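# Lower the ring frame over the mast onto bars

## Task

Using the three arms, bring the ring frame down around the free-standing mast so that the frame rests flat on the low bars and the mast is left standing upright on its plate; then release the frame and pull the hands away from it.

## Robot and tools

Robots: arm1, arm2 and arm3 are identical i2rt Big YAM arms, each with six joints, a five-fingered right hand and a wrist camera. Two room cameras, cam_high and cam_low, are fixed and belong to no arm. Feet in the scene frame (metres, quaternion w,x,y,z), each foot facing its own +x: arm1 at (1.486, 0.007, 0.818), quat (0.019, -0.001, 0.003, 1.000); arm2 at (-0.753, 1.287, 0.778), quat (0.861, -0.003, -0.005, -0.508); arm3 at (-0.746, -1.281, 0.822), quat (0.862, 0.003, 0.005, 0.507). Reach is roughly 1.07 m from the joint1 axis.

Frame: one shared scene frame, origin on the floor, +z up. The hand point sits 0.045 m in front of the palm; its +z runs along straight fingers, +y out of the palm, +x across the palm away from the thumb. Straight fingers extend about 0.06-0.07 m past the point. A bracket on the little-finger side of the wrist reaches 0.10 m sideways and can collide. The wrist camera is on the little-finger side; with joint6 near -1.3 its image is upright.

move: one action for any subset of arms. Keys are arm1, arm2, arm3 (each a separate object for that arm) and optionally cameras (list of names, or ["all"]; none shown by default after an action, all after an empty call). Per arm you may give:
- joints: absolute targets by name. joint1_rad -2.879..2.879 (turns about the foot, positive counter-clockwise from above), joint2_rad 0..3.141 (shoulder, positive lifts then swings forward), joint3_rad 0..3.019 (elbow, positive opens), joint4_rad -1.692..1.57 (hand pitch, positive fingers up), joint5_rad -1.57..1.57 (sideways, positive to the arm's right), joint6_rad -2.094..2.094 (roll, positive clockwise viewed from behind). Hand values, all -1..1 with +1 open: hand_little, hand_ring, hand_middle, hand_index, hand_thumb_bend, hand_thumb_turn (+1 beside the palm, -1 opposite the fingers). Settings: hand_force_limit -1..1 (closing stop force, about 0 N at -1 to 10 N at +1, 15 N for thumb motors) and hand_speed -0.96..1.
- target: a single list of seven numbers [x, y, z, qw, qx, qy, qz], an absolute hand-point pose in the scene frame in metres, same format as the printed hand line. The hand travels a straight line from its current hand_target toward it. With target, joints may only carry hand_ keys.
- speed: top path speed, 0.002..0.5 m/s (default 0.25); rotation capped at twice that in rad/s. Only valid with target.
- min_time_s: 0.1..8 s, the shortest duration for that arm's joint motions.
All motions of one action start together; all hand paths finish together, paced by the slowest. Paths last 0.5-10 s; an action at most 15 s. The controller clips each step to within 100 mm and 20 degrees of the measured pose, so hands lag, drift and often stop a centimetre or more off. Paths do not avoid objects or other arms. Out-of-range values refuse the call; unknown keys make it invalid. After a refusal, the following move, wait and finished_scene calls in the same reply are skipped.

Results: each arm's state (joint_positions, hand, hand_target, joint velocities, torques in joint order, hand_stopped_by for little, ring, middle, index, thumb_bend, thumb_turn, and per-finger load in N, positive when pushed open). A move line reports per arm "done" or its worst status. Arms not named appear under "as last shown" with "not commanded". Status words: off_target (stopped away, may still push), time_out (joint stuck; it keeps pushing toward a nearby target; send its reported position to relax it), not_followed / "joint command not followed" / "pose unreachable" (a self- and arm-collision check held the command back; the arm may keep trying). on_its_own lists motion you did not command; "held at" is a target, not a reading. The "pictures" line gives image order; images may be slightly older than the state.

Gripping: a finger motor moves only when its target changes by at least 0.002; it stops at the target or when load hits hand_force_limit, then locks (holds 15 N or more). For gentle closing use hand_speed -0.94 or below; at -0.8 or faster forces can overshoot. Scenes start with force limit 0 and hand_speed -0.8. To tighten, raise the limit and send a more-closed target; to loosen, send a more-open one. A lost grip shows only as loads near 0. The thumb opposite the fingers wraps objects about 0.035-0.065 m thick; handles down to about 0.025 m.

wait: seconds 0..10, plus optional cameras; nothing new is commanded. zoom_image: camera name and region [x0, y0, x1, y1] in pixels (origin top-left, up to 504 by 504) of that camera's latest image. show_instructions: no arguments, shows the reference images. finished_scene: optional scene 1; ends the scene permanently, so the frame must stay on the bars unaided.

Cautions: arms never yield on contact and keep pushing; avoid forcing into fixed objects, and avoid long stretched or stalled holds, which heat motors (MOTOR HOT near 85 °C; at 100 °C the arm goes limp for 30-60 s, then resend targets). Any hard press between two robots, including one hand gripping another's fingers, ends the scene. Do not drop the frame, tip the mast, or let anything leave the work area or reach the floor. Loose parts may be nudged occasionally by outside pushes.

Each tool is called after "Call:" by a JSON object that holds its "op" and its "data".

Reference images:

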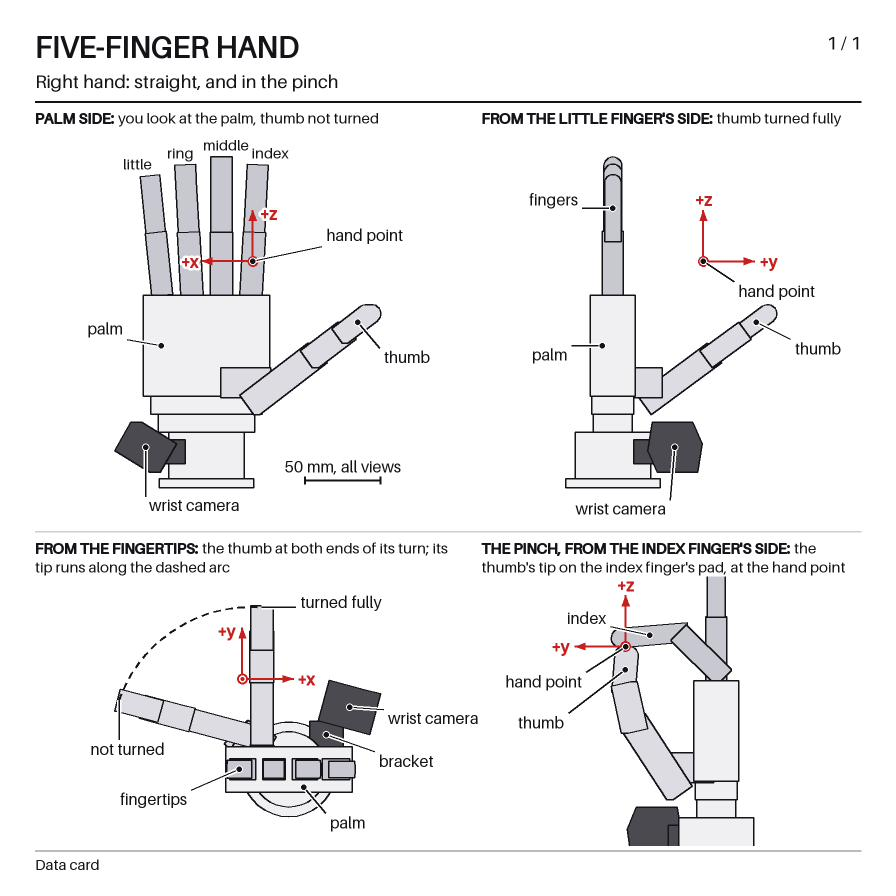

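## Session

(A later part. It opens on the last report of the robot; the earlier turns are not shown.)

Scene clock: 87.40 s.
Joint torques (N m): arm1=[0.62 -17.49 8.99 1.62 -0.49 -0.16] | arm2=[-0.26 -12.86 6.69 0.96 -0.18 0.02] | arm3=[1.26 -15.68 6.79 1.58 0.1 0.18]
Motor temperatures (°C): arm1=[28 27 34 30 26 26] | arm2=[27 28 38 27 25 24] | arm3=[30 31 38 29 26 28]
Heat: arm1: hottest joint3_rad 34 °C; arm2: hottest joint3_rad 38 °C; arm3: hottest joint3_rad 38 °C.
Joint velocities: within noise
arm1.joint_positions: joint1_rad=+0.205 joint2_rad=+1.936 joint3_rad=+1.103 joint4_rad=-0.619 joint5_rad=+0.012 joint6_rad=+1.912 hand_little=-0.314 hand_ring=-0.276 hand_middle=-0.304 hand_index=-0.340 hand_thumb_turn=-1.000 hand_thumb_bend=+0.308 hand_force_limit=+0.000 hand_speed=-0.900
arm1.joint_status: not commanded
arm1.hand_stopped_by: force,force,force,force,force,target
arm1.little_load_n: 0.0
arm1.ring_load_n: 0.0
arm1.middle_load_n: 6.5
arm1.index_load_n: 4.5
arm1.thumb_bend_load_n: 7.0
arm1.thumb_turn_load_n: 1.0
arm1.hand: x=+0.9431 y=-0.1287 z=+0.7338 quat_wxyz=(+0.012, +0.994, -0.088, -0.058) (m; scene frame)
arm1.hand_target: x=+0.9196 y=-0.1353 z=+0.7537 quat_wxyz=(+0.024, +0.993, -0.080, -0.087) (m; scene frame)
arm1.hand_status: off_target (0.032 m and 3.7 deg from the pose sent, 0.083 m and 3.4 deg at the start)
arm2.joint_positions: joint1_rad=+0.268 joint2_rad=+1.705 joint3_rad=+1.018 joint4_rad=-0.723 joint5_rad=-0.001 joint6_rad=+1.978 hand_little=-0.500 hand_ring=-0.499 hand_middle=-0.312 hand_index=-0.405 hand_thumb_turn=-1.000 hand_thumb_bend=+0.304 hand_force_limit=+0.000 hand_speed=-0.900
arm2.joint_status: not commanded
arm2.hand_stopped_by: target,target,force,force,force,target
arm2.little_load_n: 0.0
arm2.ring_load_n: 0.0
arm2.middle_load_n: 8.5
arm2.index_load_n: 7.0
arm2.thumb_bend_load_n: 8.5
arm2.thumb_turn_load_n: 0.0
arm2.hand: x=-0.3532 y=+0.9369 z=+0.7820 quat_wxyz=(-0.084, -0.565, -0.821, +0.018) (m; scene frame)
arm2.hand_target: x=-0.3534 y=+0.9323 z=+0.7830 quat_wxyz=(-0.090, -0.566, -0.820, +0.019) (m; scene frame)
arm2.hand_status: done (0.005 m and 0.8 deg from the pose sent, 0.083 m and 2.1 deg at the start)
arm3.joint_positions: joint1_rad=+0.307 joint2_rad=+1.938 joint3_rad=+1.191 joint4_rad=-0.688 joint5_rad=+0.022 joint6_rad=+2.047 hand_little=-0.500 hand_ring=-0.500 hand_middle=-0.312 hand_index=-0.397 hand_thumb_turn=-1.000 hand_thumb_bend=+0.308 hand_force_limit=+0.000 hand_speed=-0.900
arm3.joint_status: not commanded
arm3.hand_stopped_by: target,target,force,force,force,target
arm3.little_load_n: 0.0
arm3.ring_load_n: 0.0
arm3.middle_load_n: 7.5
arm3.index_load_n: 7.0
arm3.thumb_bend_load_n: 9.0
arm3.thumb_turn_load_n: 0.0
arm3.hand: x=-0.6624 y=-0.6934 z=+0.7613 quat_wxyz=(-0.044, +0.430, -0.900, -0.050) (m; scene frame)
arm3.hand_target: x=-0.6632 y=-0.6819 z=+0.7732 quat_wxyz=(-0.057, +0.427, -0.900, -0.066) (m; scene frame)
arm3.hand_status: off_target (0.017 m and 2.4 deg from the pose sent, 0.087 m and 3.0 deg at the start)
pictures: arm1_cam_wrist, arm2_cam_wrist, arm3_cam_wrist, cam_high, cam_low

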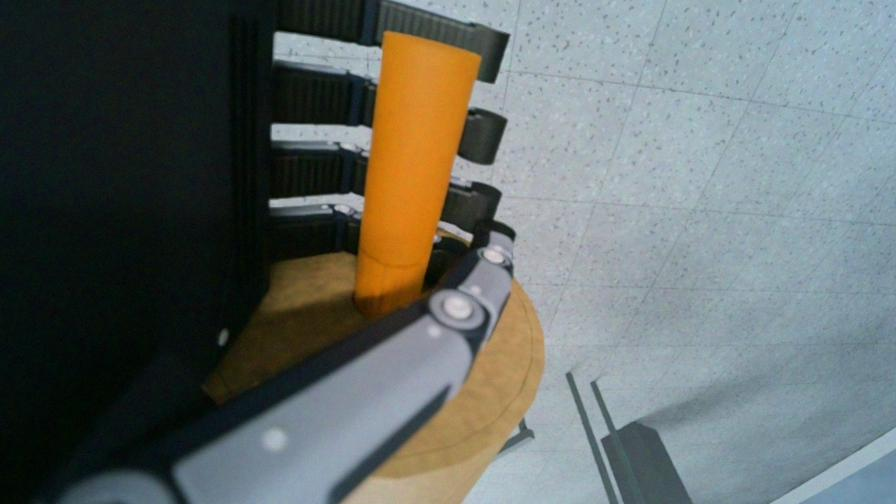

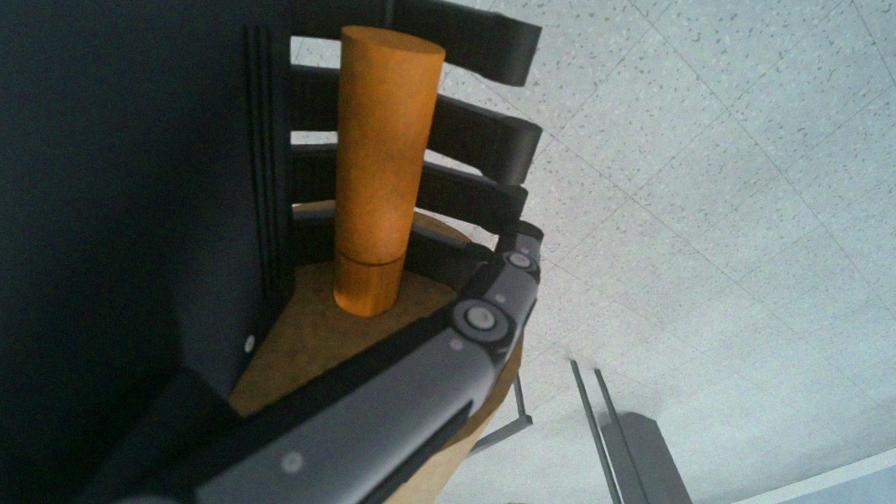

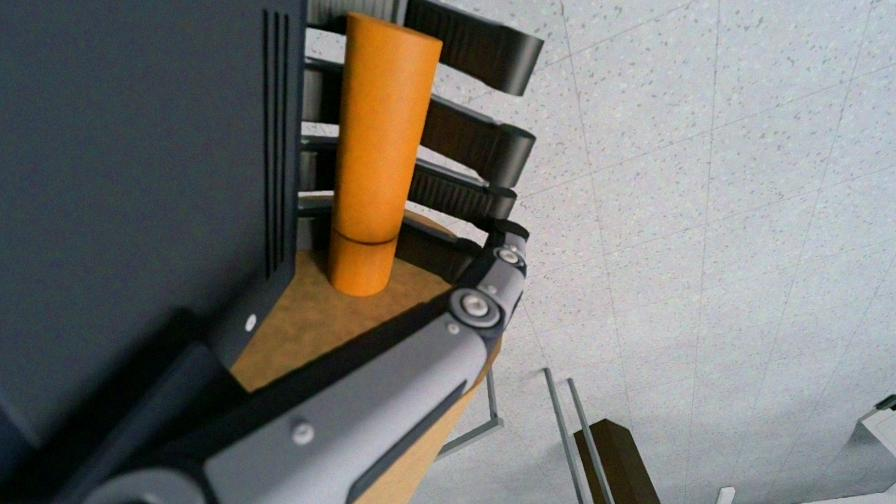

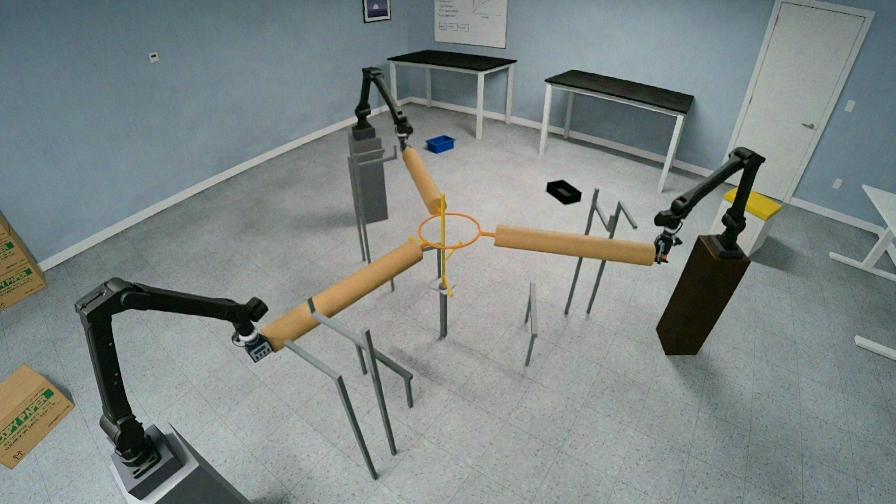

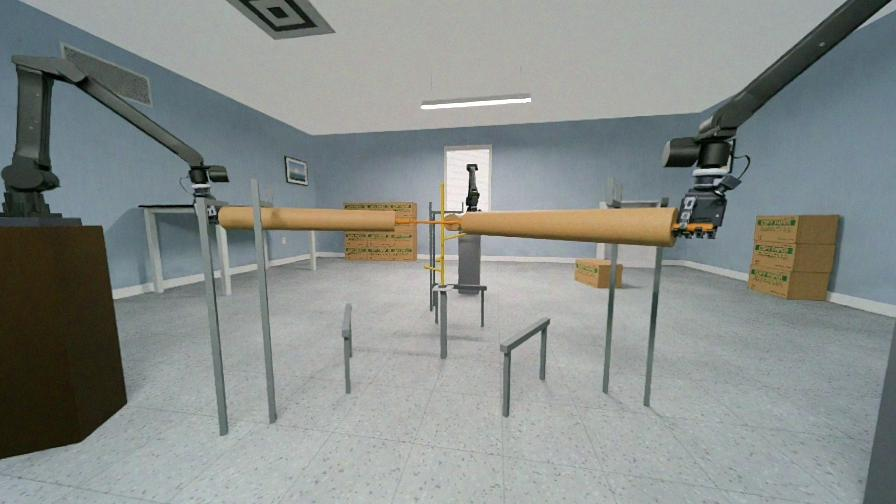

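Call:
{"op": "move", "data": {"arm1": {"target": [0.8896, -0.1353, 0.753, 0.0248, 0.9927, -0.0799, -0.0871], "speed": 0.08}, "arm2": {"target": [-0.3834, 0.9323, 0.783, 0.0904, 0.5654, 0.8195, -0.0189], "speed": 0.08}, "arm3": {"target": [-0.6932, -0.6819, 0.773, 0.0573, -0.4273, 0.8999, 0.0657], "speed": 0.08}, "cameras": ["all"]}}

Call:
{"op": "zoom_image", "data": {"camera": "cam_high", "region": [340, 120, 560, 340]}}

Call:
{"op": "zoom_image", "data": {"camera": "cam_low", "region": [380, 120, 540, 280]}}

Call:
{"op": "zoom_image", "data": {"camera": "cam_high", "region": [640, 80, 840, 280]}}

Call:
{"op": "zoom_image", "data": {"camera": "cam_high", "region": [60, 250, 360, 480]}}

Scene clock: 96.70 s.
Joint torques (N m): arm1=[0.38 -17.9 11 0.62 -0.43 -0.18] | arm2=[0.09 -16.03 6.24 0.77 -0.28 -0.06] | arm3=[1.26 -16.09 6.64 1.32 -0.05 0.14]
Motor temperatures (°C): arm1=[28 27 33 30 26 26] | arm2=[27 28 37 27 25 24] | arm3=[30 32 37 29 26 28]
Heat: arm1: hottest joint3_rad 33 °C; arm2: hottest joint3_rad 37 °C; arm3: hottest joint3_rad 37 °C.
move: arm1 off_target; arm2 off_target; arm3 off_target
Joint velocities: within noise
arm1.joint_positions: joint1_rad=+0.197 joint2_rad=+1.983 joint3_rad=+1.172 joint4_rad=-0.633 joint5_rad=+0.009 joint6_rad=+1.904 hand_little=-0.314 hand_ring=-0.276 hand_middle=-0.304 hand_index=-0.341 hand_thumb_turn=-1.000 hand_thumb_bend=+0.308 hand_force_limit=+0.000 hand_speed=-0.900
arm1.joint_status: not commanded
arm1.hand_stopped_by: force,force,force,force,force,target
arm1.little_load_n: 0.0
arm1.ring_load_n: 0.0
arm1.middle_load_n: 6.5
arm1.index_load_n: 4.0
arm1.thumb_bend_load_n: 7.5
arm1.thumb_turn_load_n: 0.5
arm1.hand: x=+0.9197 y=-0.1290 z=+0.7302 quat_wxyz=(+0.014, +0.994, -0.088, -0.061) (m; scene frame)
arm1.hand_target: x=+0.8911 y=-0.1349 z=+0.7540 quat_wxyz=(+0.025, +0.993, -0.080, -0.088) (m; scene frame)
arm1.hand_status: off_target (0.038 m and 3.3 deg from the pose sent, 0.057 m and 3.7 deg at the start)
arm2.joint_positions: joint1_rad=+0.216 joint2_rad=+1.705 joint3_rad=+0.957 joint4_rad=-0.702 joint5_rad=-0.007 joint6_rad=+1.937 hand_little=-0.500 hand_ring=-0.499 hand_middle=-0.312 hand_index=-0.405 hand_thumb_turn=-1.000 hand_thumb_bend=+0.304 hand_force_limit=+0.000 hand_speed=-0.900
arm2.joint_status: not commanded
arm2.hand_stopped_by: target,target,force,force,force,target
arm2.little_load_n: 0.0
arm2.ring_load_n: 0.0
arm2.middle_load_n: 8.5
arm2.index_load_n: 7.0
arm2.thumb_bend_load_n: 8.5
arm2.thumb_turn_load_n: 0.0
arm2.hand: x=-0.3873 y=+0.9394 z=+0.7607 quat_wxyz=(-0.064, -0.570, -0.819, +0.014) (m; scene frame)
arm2.hand_target: x=-0.3835 y=+0.9323 z=+0.7826 quat_wxyz=(-0.090, -0.566, -0.820, +0.019) (m; scene frame)
arm2.hand_status: off_target (0.024 m and 3.1 deg from the pose sent, 0.031 m and 0.8 deg at the start)
arm3.joint_positions: joint1_rad=+0.360 joint2_rad=+1.938 joint3_rad=+1.177 joint4_rad=-0.676 joint5_rad=+0.029 joint6_rad=+2.086 hand_little=-0.500 hand_ring=-0.500 hand_middle=-0.312 hand_index=-0.397 hand_thumb_turn=-1.000 hand_thumb_bend=+0.308 hand_force_limit=+0.000 hand_speed=-0.900
arm3.joint_status: not commanded
arm3.hand_stopped_by: target,target,force,force,force,target
arm3.little_load_n: 0.0
arm3.ring_load_n: 0.5
arm3.middle_load_n: 8.0
arm3.index_load_n: 6.5
arm3.thumb_bend_load_n: 8.5
arm3.thumb_turn_load_n: 0.5
arm3.hand: x=-0.6904 y=-0.6929 z=+0.7577 quat_wxyz=(-0.044, +0.436, -0.897, -0.050) (m; scene frame)
arm3.hand_target: x=-0.6929 y=-0.6821 z=+0.7731 quat_wxyz=(-0.055, +0.435, -0.896, -0.067) (m; scene frame)
arm3.hand_status: off_target (0.019 m and 2.6 deg from the pose sent, 0.035 m and 2.4 deg at the start; a joint's target at an end of its range on 29 of 38 steps)
pictures: arm1_cam_wrist, arm2_cam_wrist, arm3_cam_wrist, cam_high, cam_low

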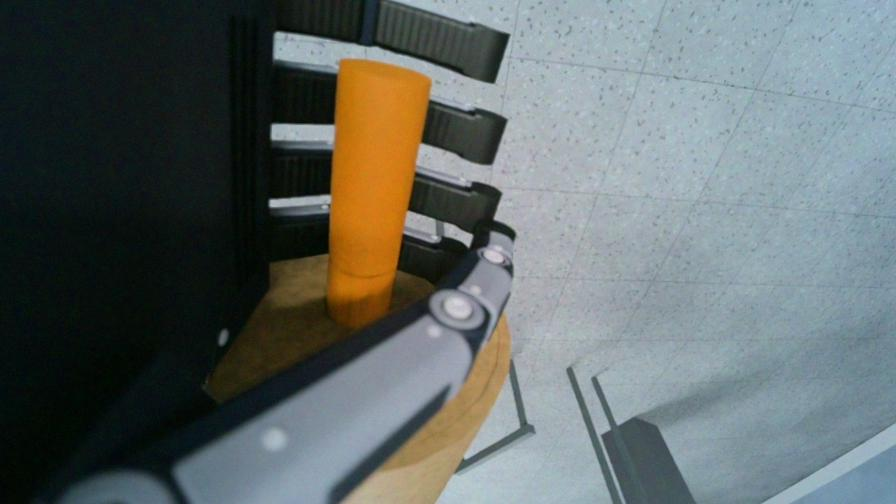

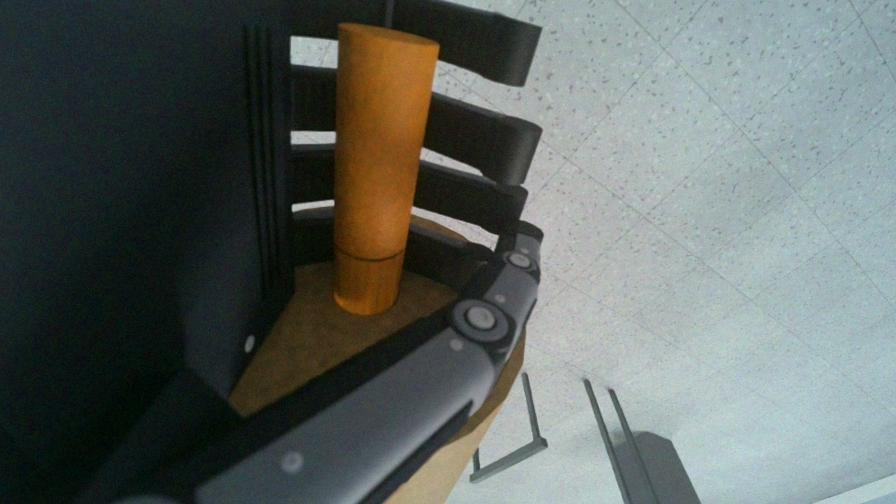

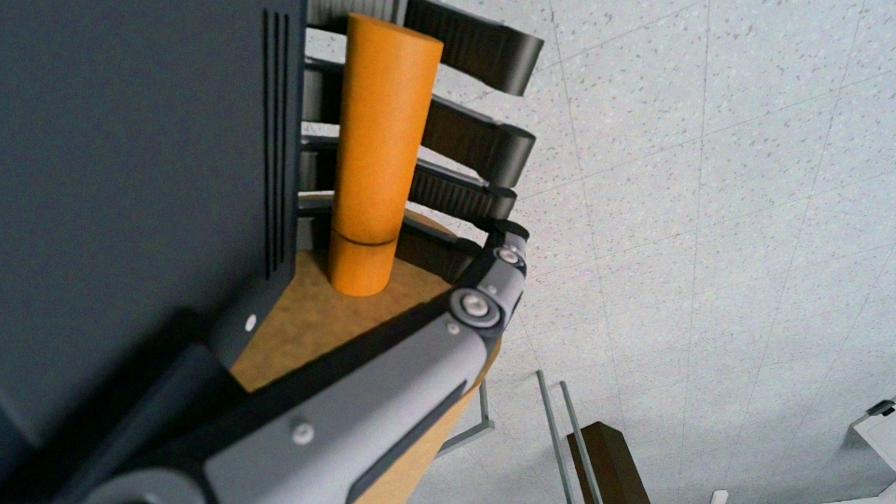

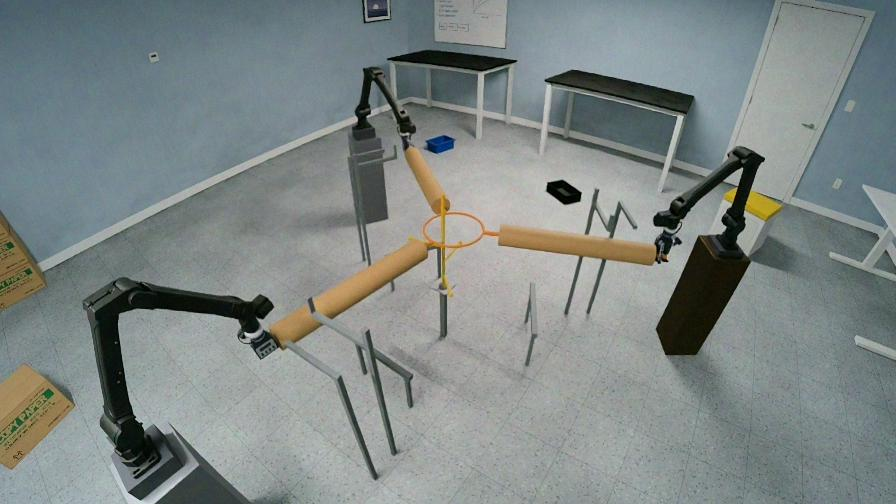

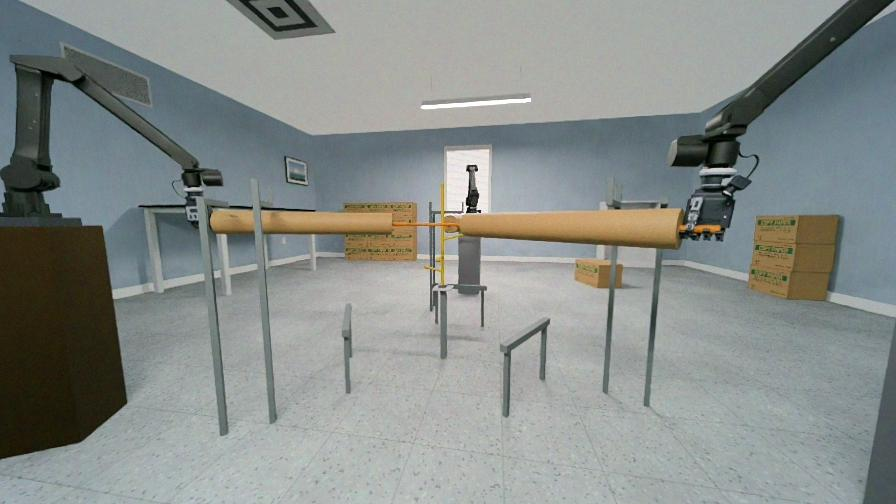

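Scaled by 2.291 from the camera's 896x504 image, which has a finer 1280x720 frame.

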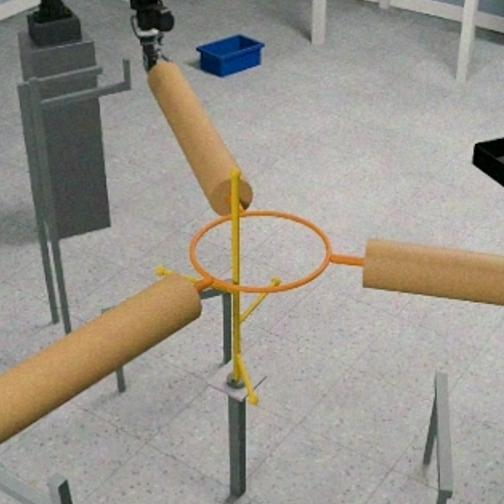

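Scaled by 3.150 from the camera's 896x504 image, which has a finer 1280x720 frame.

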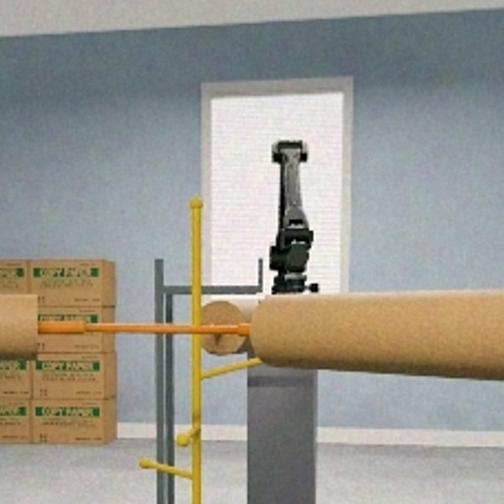

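Scaled by 2.520 from the camera's 896x504 image, which has a finer 1280x720 frame.

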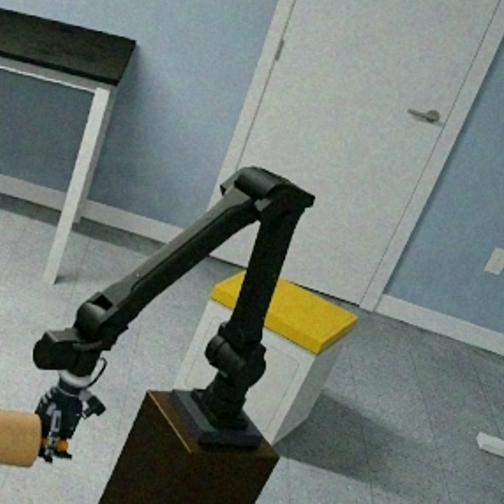

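Scaled by 1.680 from the camera's 896x504 image, which has a finer 1280x720 frame.

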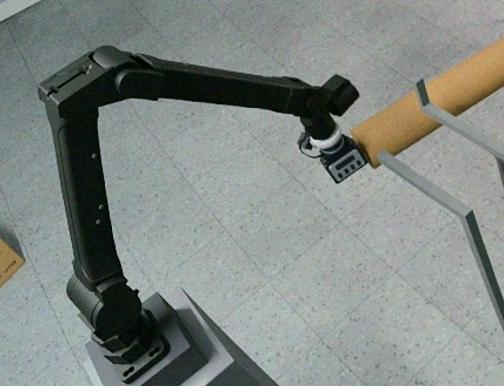

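Call:
{"op": "move", "data": {"arm1": {"target": [0.8986, -0.1353, 0.731, 0.0248, 0.9927, -0.0799, -0.0871], "speed": 0.06}, "arm2": {"target": [-0.3734, 0.9323, 0.752, 0.0904, 0.5654, 0.8195, -0.0189], "speed": 0.06}, "arm3": {"target": [-0.6832, -0.6819, 0.750, 0.0573, -0.4273, 0.8999, 0.0657], "speed": 0.06}, "cameras": ["cam_high", "cam_low"]}}

Call:
{"op": "zoom_image", "data": {"camera": "cam_low", "region": [380, 150, 540, 310]}}

Call:
{"op": "zoom_image", "data": {"camera": "cam_high", "region": [380, 160, 520, 300]}}

Scene clock: 103.70 s.
Joint torques (N m): arm1=[0.62 -18.73 8.06 1.84 -0.22 -0.08] | arm2=[1.2 -12.92 6.68 1.36 -0.14 0.1] | arm3=[0.03 -15.62 6.41 1.55 0.03 0.14]
Motor temperatures (°C): arm1=[28 27 33 30 25 26] | arm2=[27 28 37 27 25 24] | arm3=[30 32 36 29 26 28]
Heat: arm1: hottest joint3_rad 33 °C; arm2: hottest joint3_rad 37 °C; arm3: hottest joint3_rad 36 °C.
move: arm1 off_target; arm2 off_target; arm3 off_target
Joint velocities: within noise
arm1.joint_positions: joint1_rad=+0.197 joint2_rad=+2.016 joint3_rad=+1.172 joint4_rad=-0.604 joint5_rad=+0.003 joint6_rad=+1.897 hand_little=-0.314 hand_ring=-0.276 hand_middle=-0.304 hand_index=-0.341 hand_thumb_turn=-1.000 hand_thumb_bend=+0.308 hand_force_limit=+0.000 hand_speed=-0.900
arm1.joint_status: not commanded
arm1.hand_stopped_by: force,force,force,force,force,target
arm1.little_load_n: 0.0
arm1.ring_load_n: 0.0
arm1.middle_load_n: 6.5
arm1.index_load_n: 3.5
arm1.thumb_bend_load_n: 7.0
arm1.thumb_turn_load_n: 0.5
arm1.hand: x=+0.9199 y=-0.1306 z=+0.7145 quat_wxyz=(+0.017, +0.995, -0.084, -0.059) (m; scene frame)
arm1.hand_target: x=+0.8994 y=-0.1351 z=+0.7316 quat_wxyz=(+0.025, +0.993, -0.080, -0.087) (m; scene frame)
arm1.hand_status: off_target (0.027 m and 3.4 deg from the pose sent, 0.022 m and 3.3 deg at the start)
arm2.joint_positions: joint1_rad=+0.218 joint2_rad=+1.737 joint3_rad=+0.942 joint4_rad=-0.638 joint5_rad=-0.008 joint6_rad=+1.936 hand_little=-0.500 hand_ring=-0.499 hand_middle=-0.312 hand_index=-0.405 hand_thumb_turn=-1.000 hand_thumb_bend=+0.304 hand_force_limit=+0.000 hand_speed=-0.900
arm2.joint_status: not commanded
arm2.hand_stopped_by: target,target,force,force,force,target
arm2.little_load_n: 0.0
arm2.ring_load_n: 0.0
arm2.middle_load_n: 8.5
arm2.index_load_n: 7.0
arm2.thumb_bend_load_n: 8.5
arm2.thumb_turn_load_n: 0.5
arm2.hand: x=-0.3837 y=+0.9374 z=+0.7458 quat_wxyz=(-0.073, -0.568, -0.819, +0.016) (m; scene frame)
arm2.hand_target: x=-0.3736 y=+0.9324 z=+0.7524 quat_wxyz=(-0.090, -0.566, -0.820, +0.019) (m; scene frame)
arm2.hand_status: off_target (0.013 m and 2.0 deg from the pose sent, 0.018 m and 3.1 deg at the start)
arm3.joint_positions: joint1_rad=+0.360 joint2_rad=+1.973 joint3_rad=+1.170 joint4_rad=-0.630 joint5_rad=+0.030 joint6_rad=+2.086 hand_little=-0.500 hand_ring=-0.500 hand_middle=-0.312 hand_index=-0.397 hand_thumb_turn=-1.000 hand_thumb_bend=+0.308 hand_force_limit=+0.000 hand_speed=-0.900
arm3.joint_status: not commanded
arm3.hand_stopped_by: target,target,force,force,force,target
arm3.little_load_n: 0.5
arm3.ring_load_n: 0.0
arm3.middle_load_n: 7.5
arm3.index_load_n: 7.0
arm3.thumb_bend_load_n: 8.5
arm3.thumb_turn_load_n: 0.0
arm3.hand: x=-0.6903 y=-0.6922 z=+0.7394 quat_wxyz=(-0.046, +0.436, -0.897, -0.051) (m; scene frame)
arm3.hand_target: x=-0.6831 y=-0.6822 z=+0.7501 quat_wxyz=(-0.057, +0.428, -0.899, -0.066) (m; scene frame)
arm3.hand_status: off_target (0.016 m and 2.4 deg from the pose sent, 0.015 m and 2.6 deg at the start; a joint's target at an end of its range on 33 of 34 steps)
pictures: cam_high, cam_low

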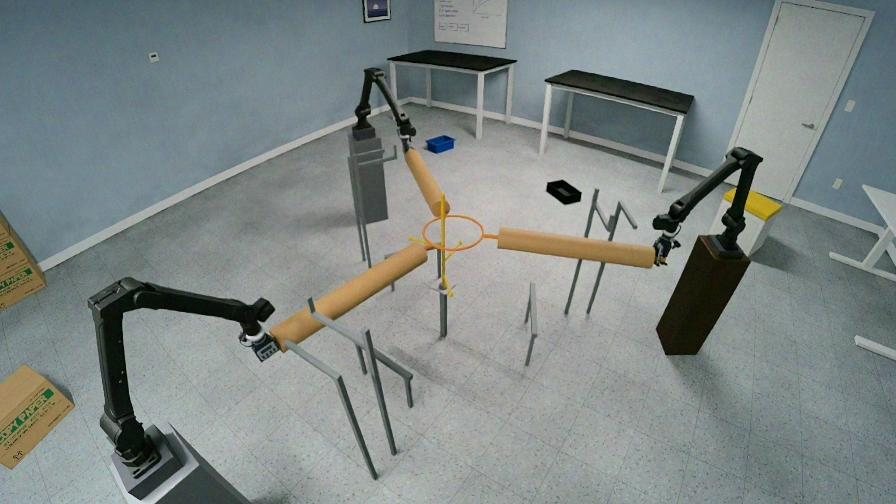

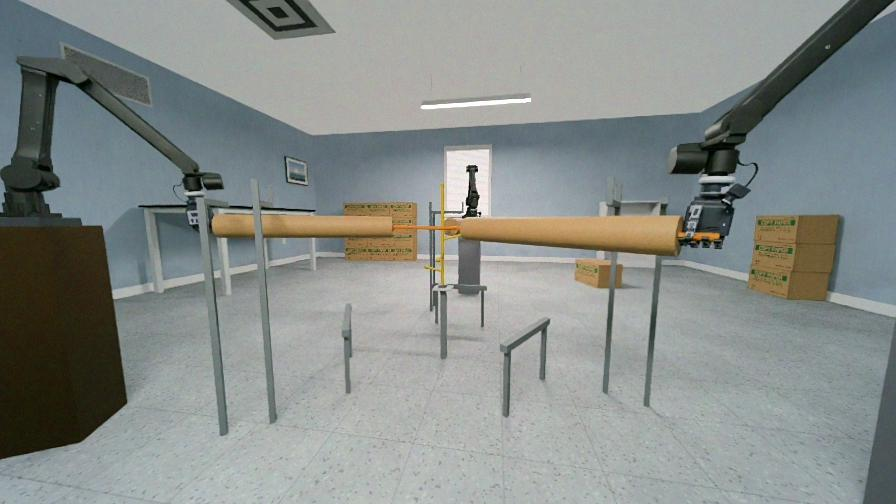

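Scaled by 3.150 from the camera's 896x504 image, which has a finer 1280x720 frame.

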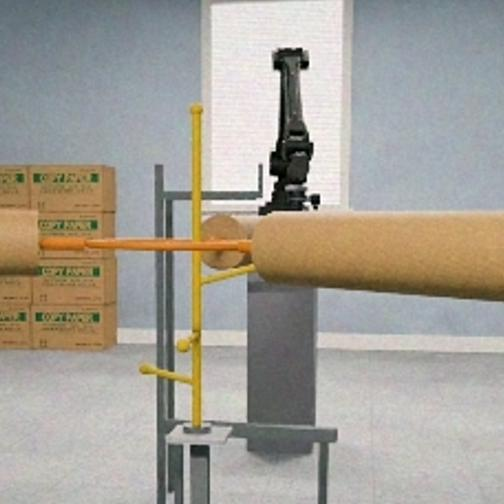

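Scaled by 3.600 from the camera's 896x504 image, which has a finer 1280x720 frame.

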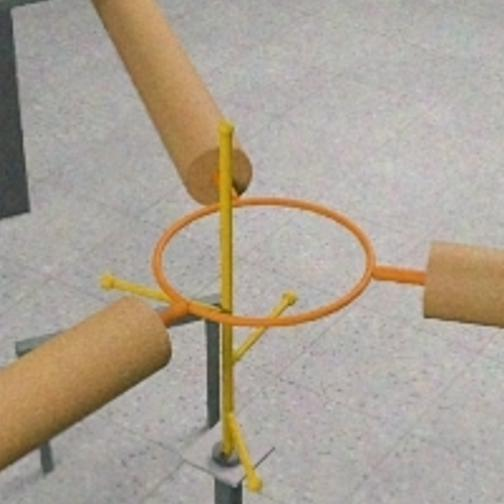

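Call:
{"op": "move", "data": {"arm1": {"target": [0.9988, -0.1079, 0.731, 0.008, 0.9981, -0.0305, -0.0517], "speed": 0.07}, "arm2": {"target": [-0.3977, 0.8107, 0.755, 0.0466, 0.5255, 0.8492, -0.0237], "speed": 0.07}, "arm3": {"target": [-0.5284, -0.8272, 0.757, 0.0454, -0.4726, 0.8797, 0.0259], "speed": 0.07}, "cameras": ["all"]}}

Call:
{"op": "zoom_image", "data": {"camera": "cam_low", "region": [380, 150, 540, 310]}}

Call:
{"op": "zoom_image", "data": {"camera": "cam_high", "region": [380, 160, 520, 300]}}

Scene clock: 107.87 s.
Joint torques (N m): arm1=[0.09 -19.43 5.16 0.92 -0.25 -0.19] | arm2=[-0.09 -15.5 10.96 -0.44 -0.14 -0.11] | arm3=[0.15 -15.33 5.18 -0.28 -0.35 -0.11]
Motor temperatures (°C): arm1=[28 27 33 30 25 26] | arm2=[27 28 37 27 25 24] | arm3=[30 32 36 29 26 28]
Heat: arm1: hottest joint3_rad 33 °C; arm2: hottest joint3_rad 37 °C; arm3: hottest joint3_rad 36 °C.
move: arm1 off_target; arm2 off_target; arm3 off_target
Joint velocities: within noise
arm1.joint_positions: joint1_rad=+0.174 joint2_rad=+1.902 joint3_rad=+0.950 joint4_rad=-0.567 joint5_rad=+0.012 joint6_rad=+1.776 hand_little=-0.314 hand_ring=-0.276 hand_middle=-0.304 hand_index=-0.341 hand_thumb_turn=-1.000 hand_thumb_bend=+0.308 hand_force_limit=+0.000 hand_speed=-0.900
arm1.joint_status: not commanded
arm1.hand_stopped_by: force,force,force,force,force,target
arm1.little_load_n: 0.0
arm1.ring_load_n: 0.5
arm1.middle_load_n: 6.5
arm1.index_load_n: 3.0
arm1.thumb_bend_load_n: 7.0
arm1.thumb_turn_load_n: 0.5
arm1.hand: x=+1.0106 y=-0.1085 z=+0.7065 quat_wxyz=(+0.002, +0.999, -0.035, -0.025) (m; scene frame)
arm1.hand_target: x=+0.9990 y=-0.1080 z=+0.7303 quat_wxyz=(+0.008, +0.998, -0.030, -0.052) (m; scene frame)
arm1.hand_status: off_target (0.027 m and 3.1 deg from the pose sent, 0.084 m and 6.3 deg at the start)
arm2.joint_positions: joint1_rad=+0.049 joint2_rad=+1.928 joint3_rad=+1.251 joint4_rad=-0.828 joint5_rad=+0.000 joint6_rad=+1.674 hand_little=-0.500 hand_ring=-0.499 hand_middle=-0.312 hand_index=-0.405 hand_thumb_turn=-1.000 hand_thumb_bend=+0.304 hand_force_limit=+0.000 hand_speed=-0.900
arm2.joint_status: not commanded
arm2.hand_stopped_by: target,target,force,force,force,target
arm2.little_load_n: 0.0
arm2.ring_load_n: 2.0
arm2.middle_load_n: 8.5
arm2.index_load_n: 6.0
arm2.thumb_bend_load_n: 8.5
arm2.thumb_turn_load_n: 0.0
arm2.hand: x=-0.4057 y=+0.8305 z=+0.7418 quat_wxyz=(-0.035, -0.531, -0.846, +0.018) (m; scene frame)
arm2.hand_target: x=-0.3984 y=+0.8114 z=+0.7553 quat_wxyz=(-0.047, -0.526, -0.849, +0.024) (m; scene frame)
arm2.hand_status: off_target (0.025 m and 1.7 deg from the pose sent, 0.128 m and 6.8 deg at the start)
arm3.joint_positions: joint1_rad=-0.048 joint2_rad=+1.851 joint3_rad=+0.996 joint4_rad=-0.619 joint5_rad=+0.018 joint6_rad=+1.604 hand_little=-0.500 hand_ring=-0.499 hand_middle=-0.312 hand_index=-0.397 hand_thumb_turn=-1.000 hand_thumb_bend=+0.308 hand_force_limit=+0.000 hand_speed=-0.900
arm3.joint_status: not commanded
arm3.hand_stopped_by: target,target,force,force,force,target
arm3.little_load_n: 0.0
arm3.ring_load_n: 1.5
arm3.middle_load_n: 8.0
arm3.index_load_n: 5.5
arm3.thumb_bend_load_n: 9.0
arm3.thumb_turn_load_n: 0.5
arm3.hand: x=-0.5292 y=-0.8261 z=+0.7414 quat_wxyz=(-0.041, +0.470, -0.881, -0.020) (m; scene frame)
arm3.hand_target: x=-0.5284 y=-0.8270 z=+0.7565 quat_wxyz=(-0.046, +0.473, -0.880, -0.026) (m; scene frame)
arm3.hand_status: off_target (0.016 m and 1.0 deg from the pose sent, 0.212 m and 5.4 deg at the start)
pictures: arm1_cam_wrist, arm2_cam_wrist, arm3_cam_wrist, cam_high, cam_low

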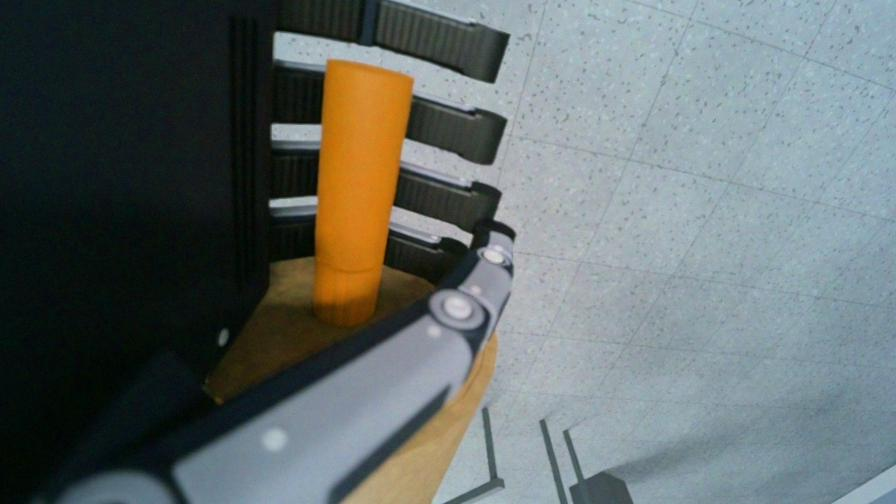

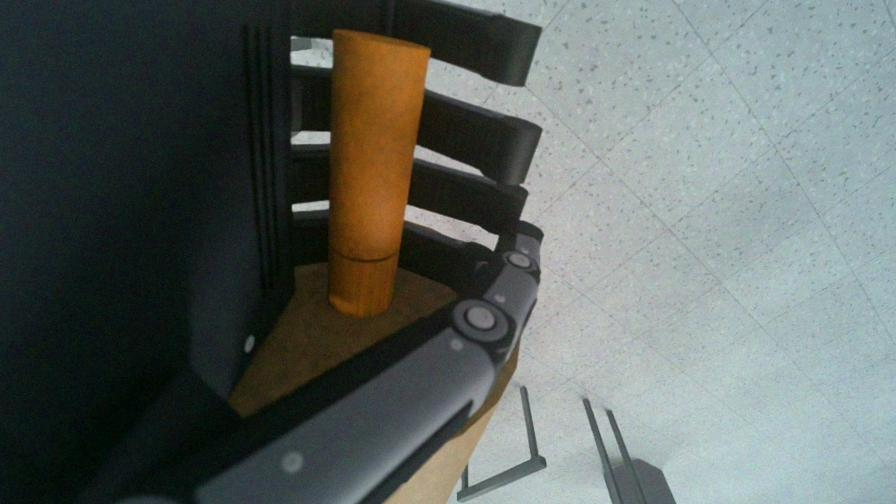

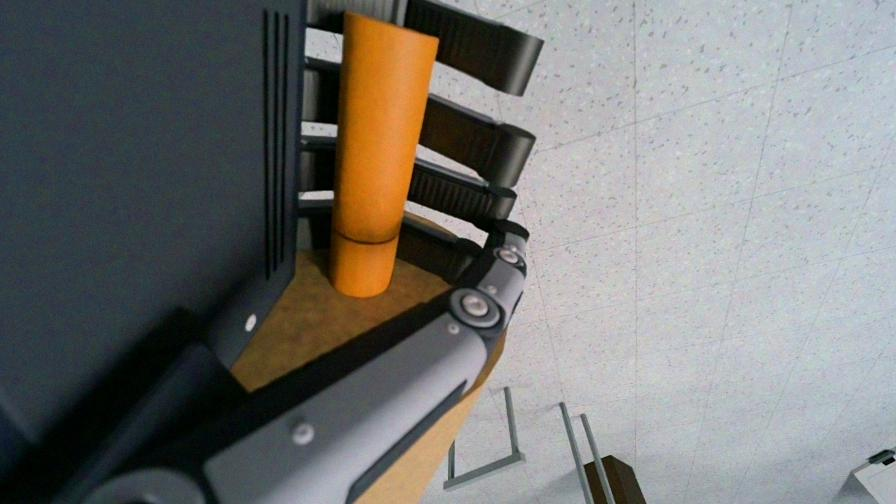

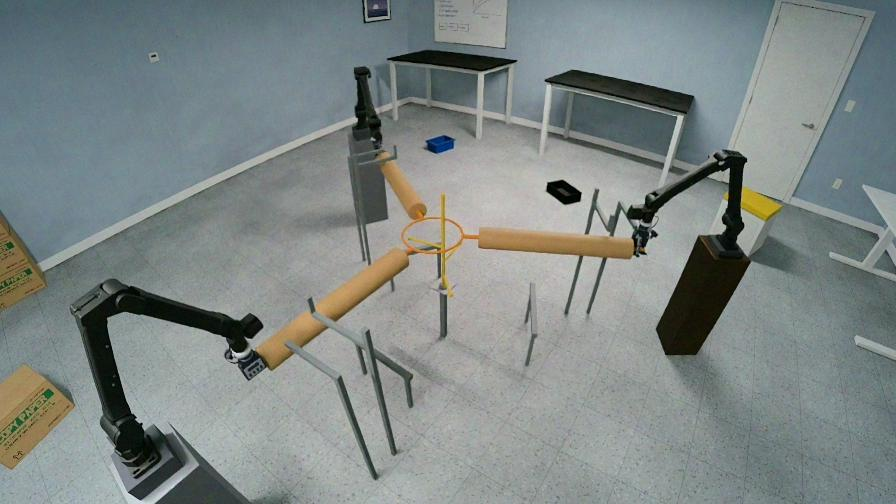

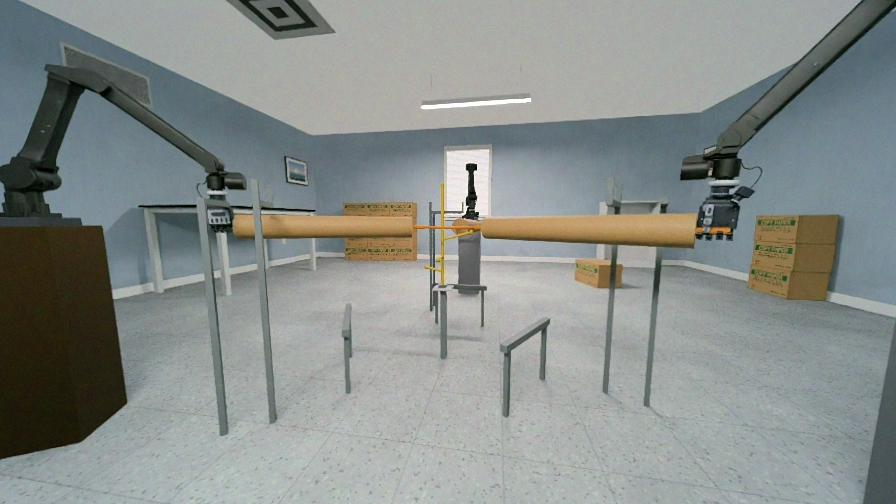

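Scaled by 3.150 from the camera's 896x504 image, which has a finer 1280x720 frame.

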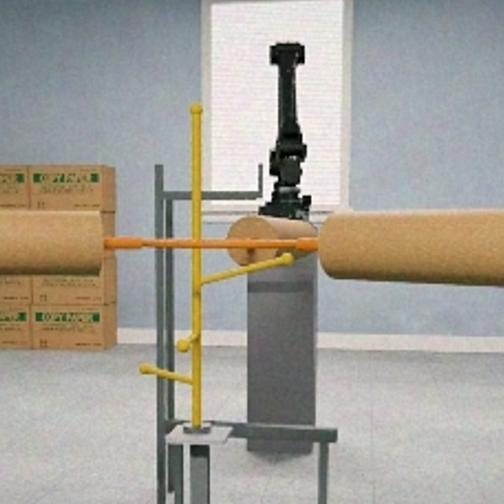

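Scaled by 3.600 from the camera's 896x504 image, which has a finer 1280x720 frame.

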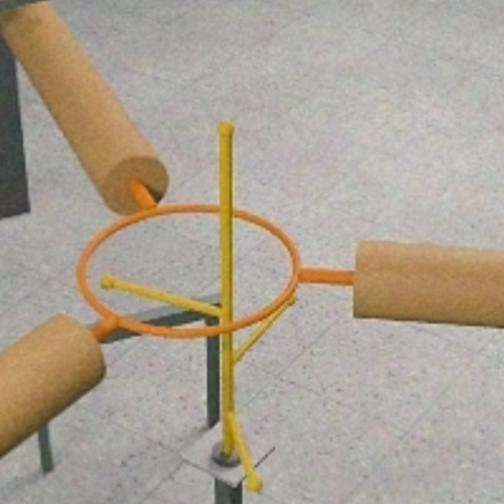

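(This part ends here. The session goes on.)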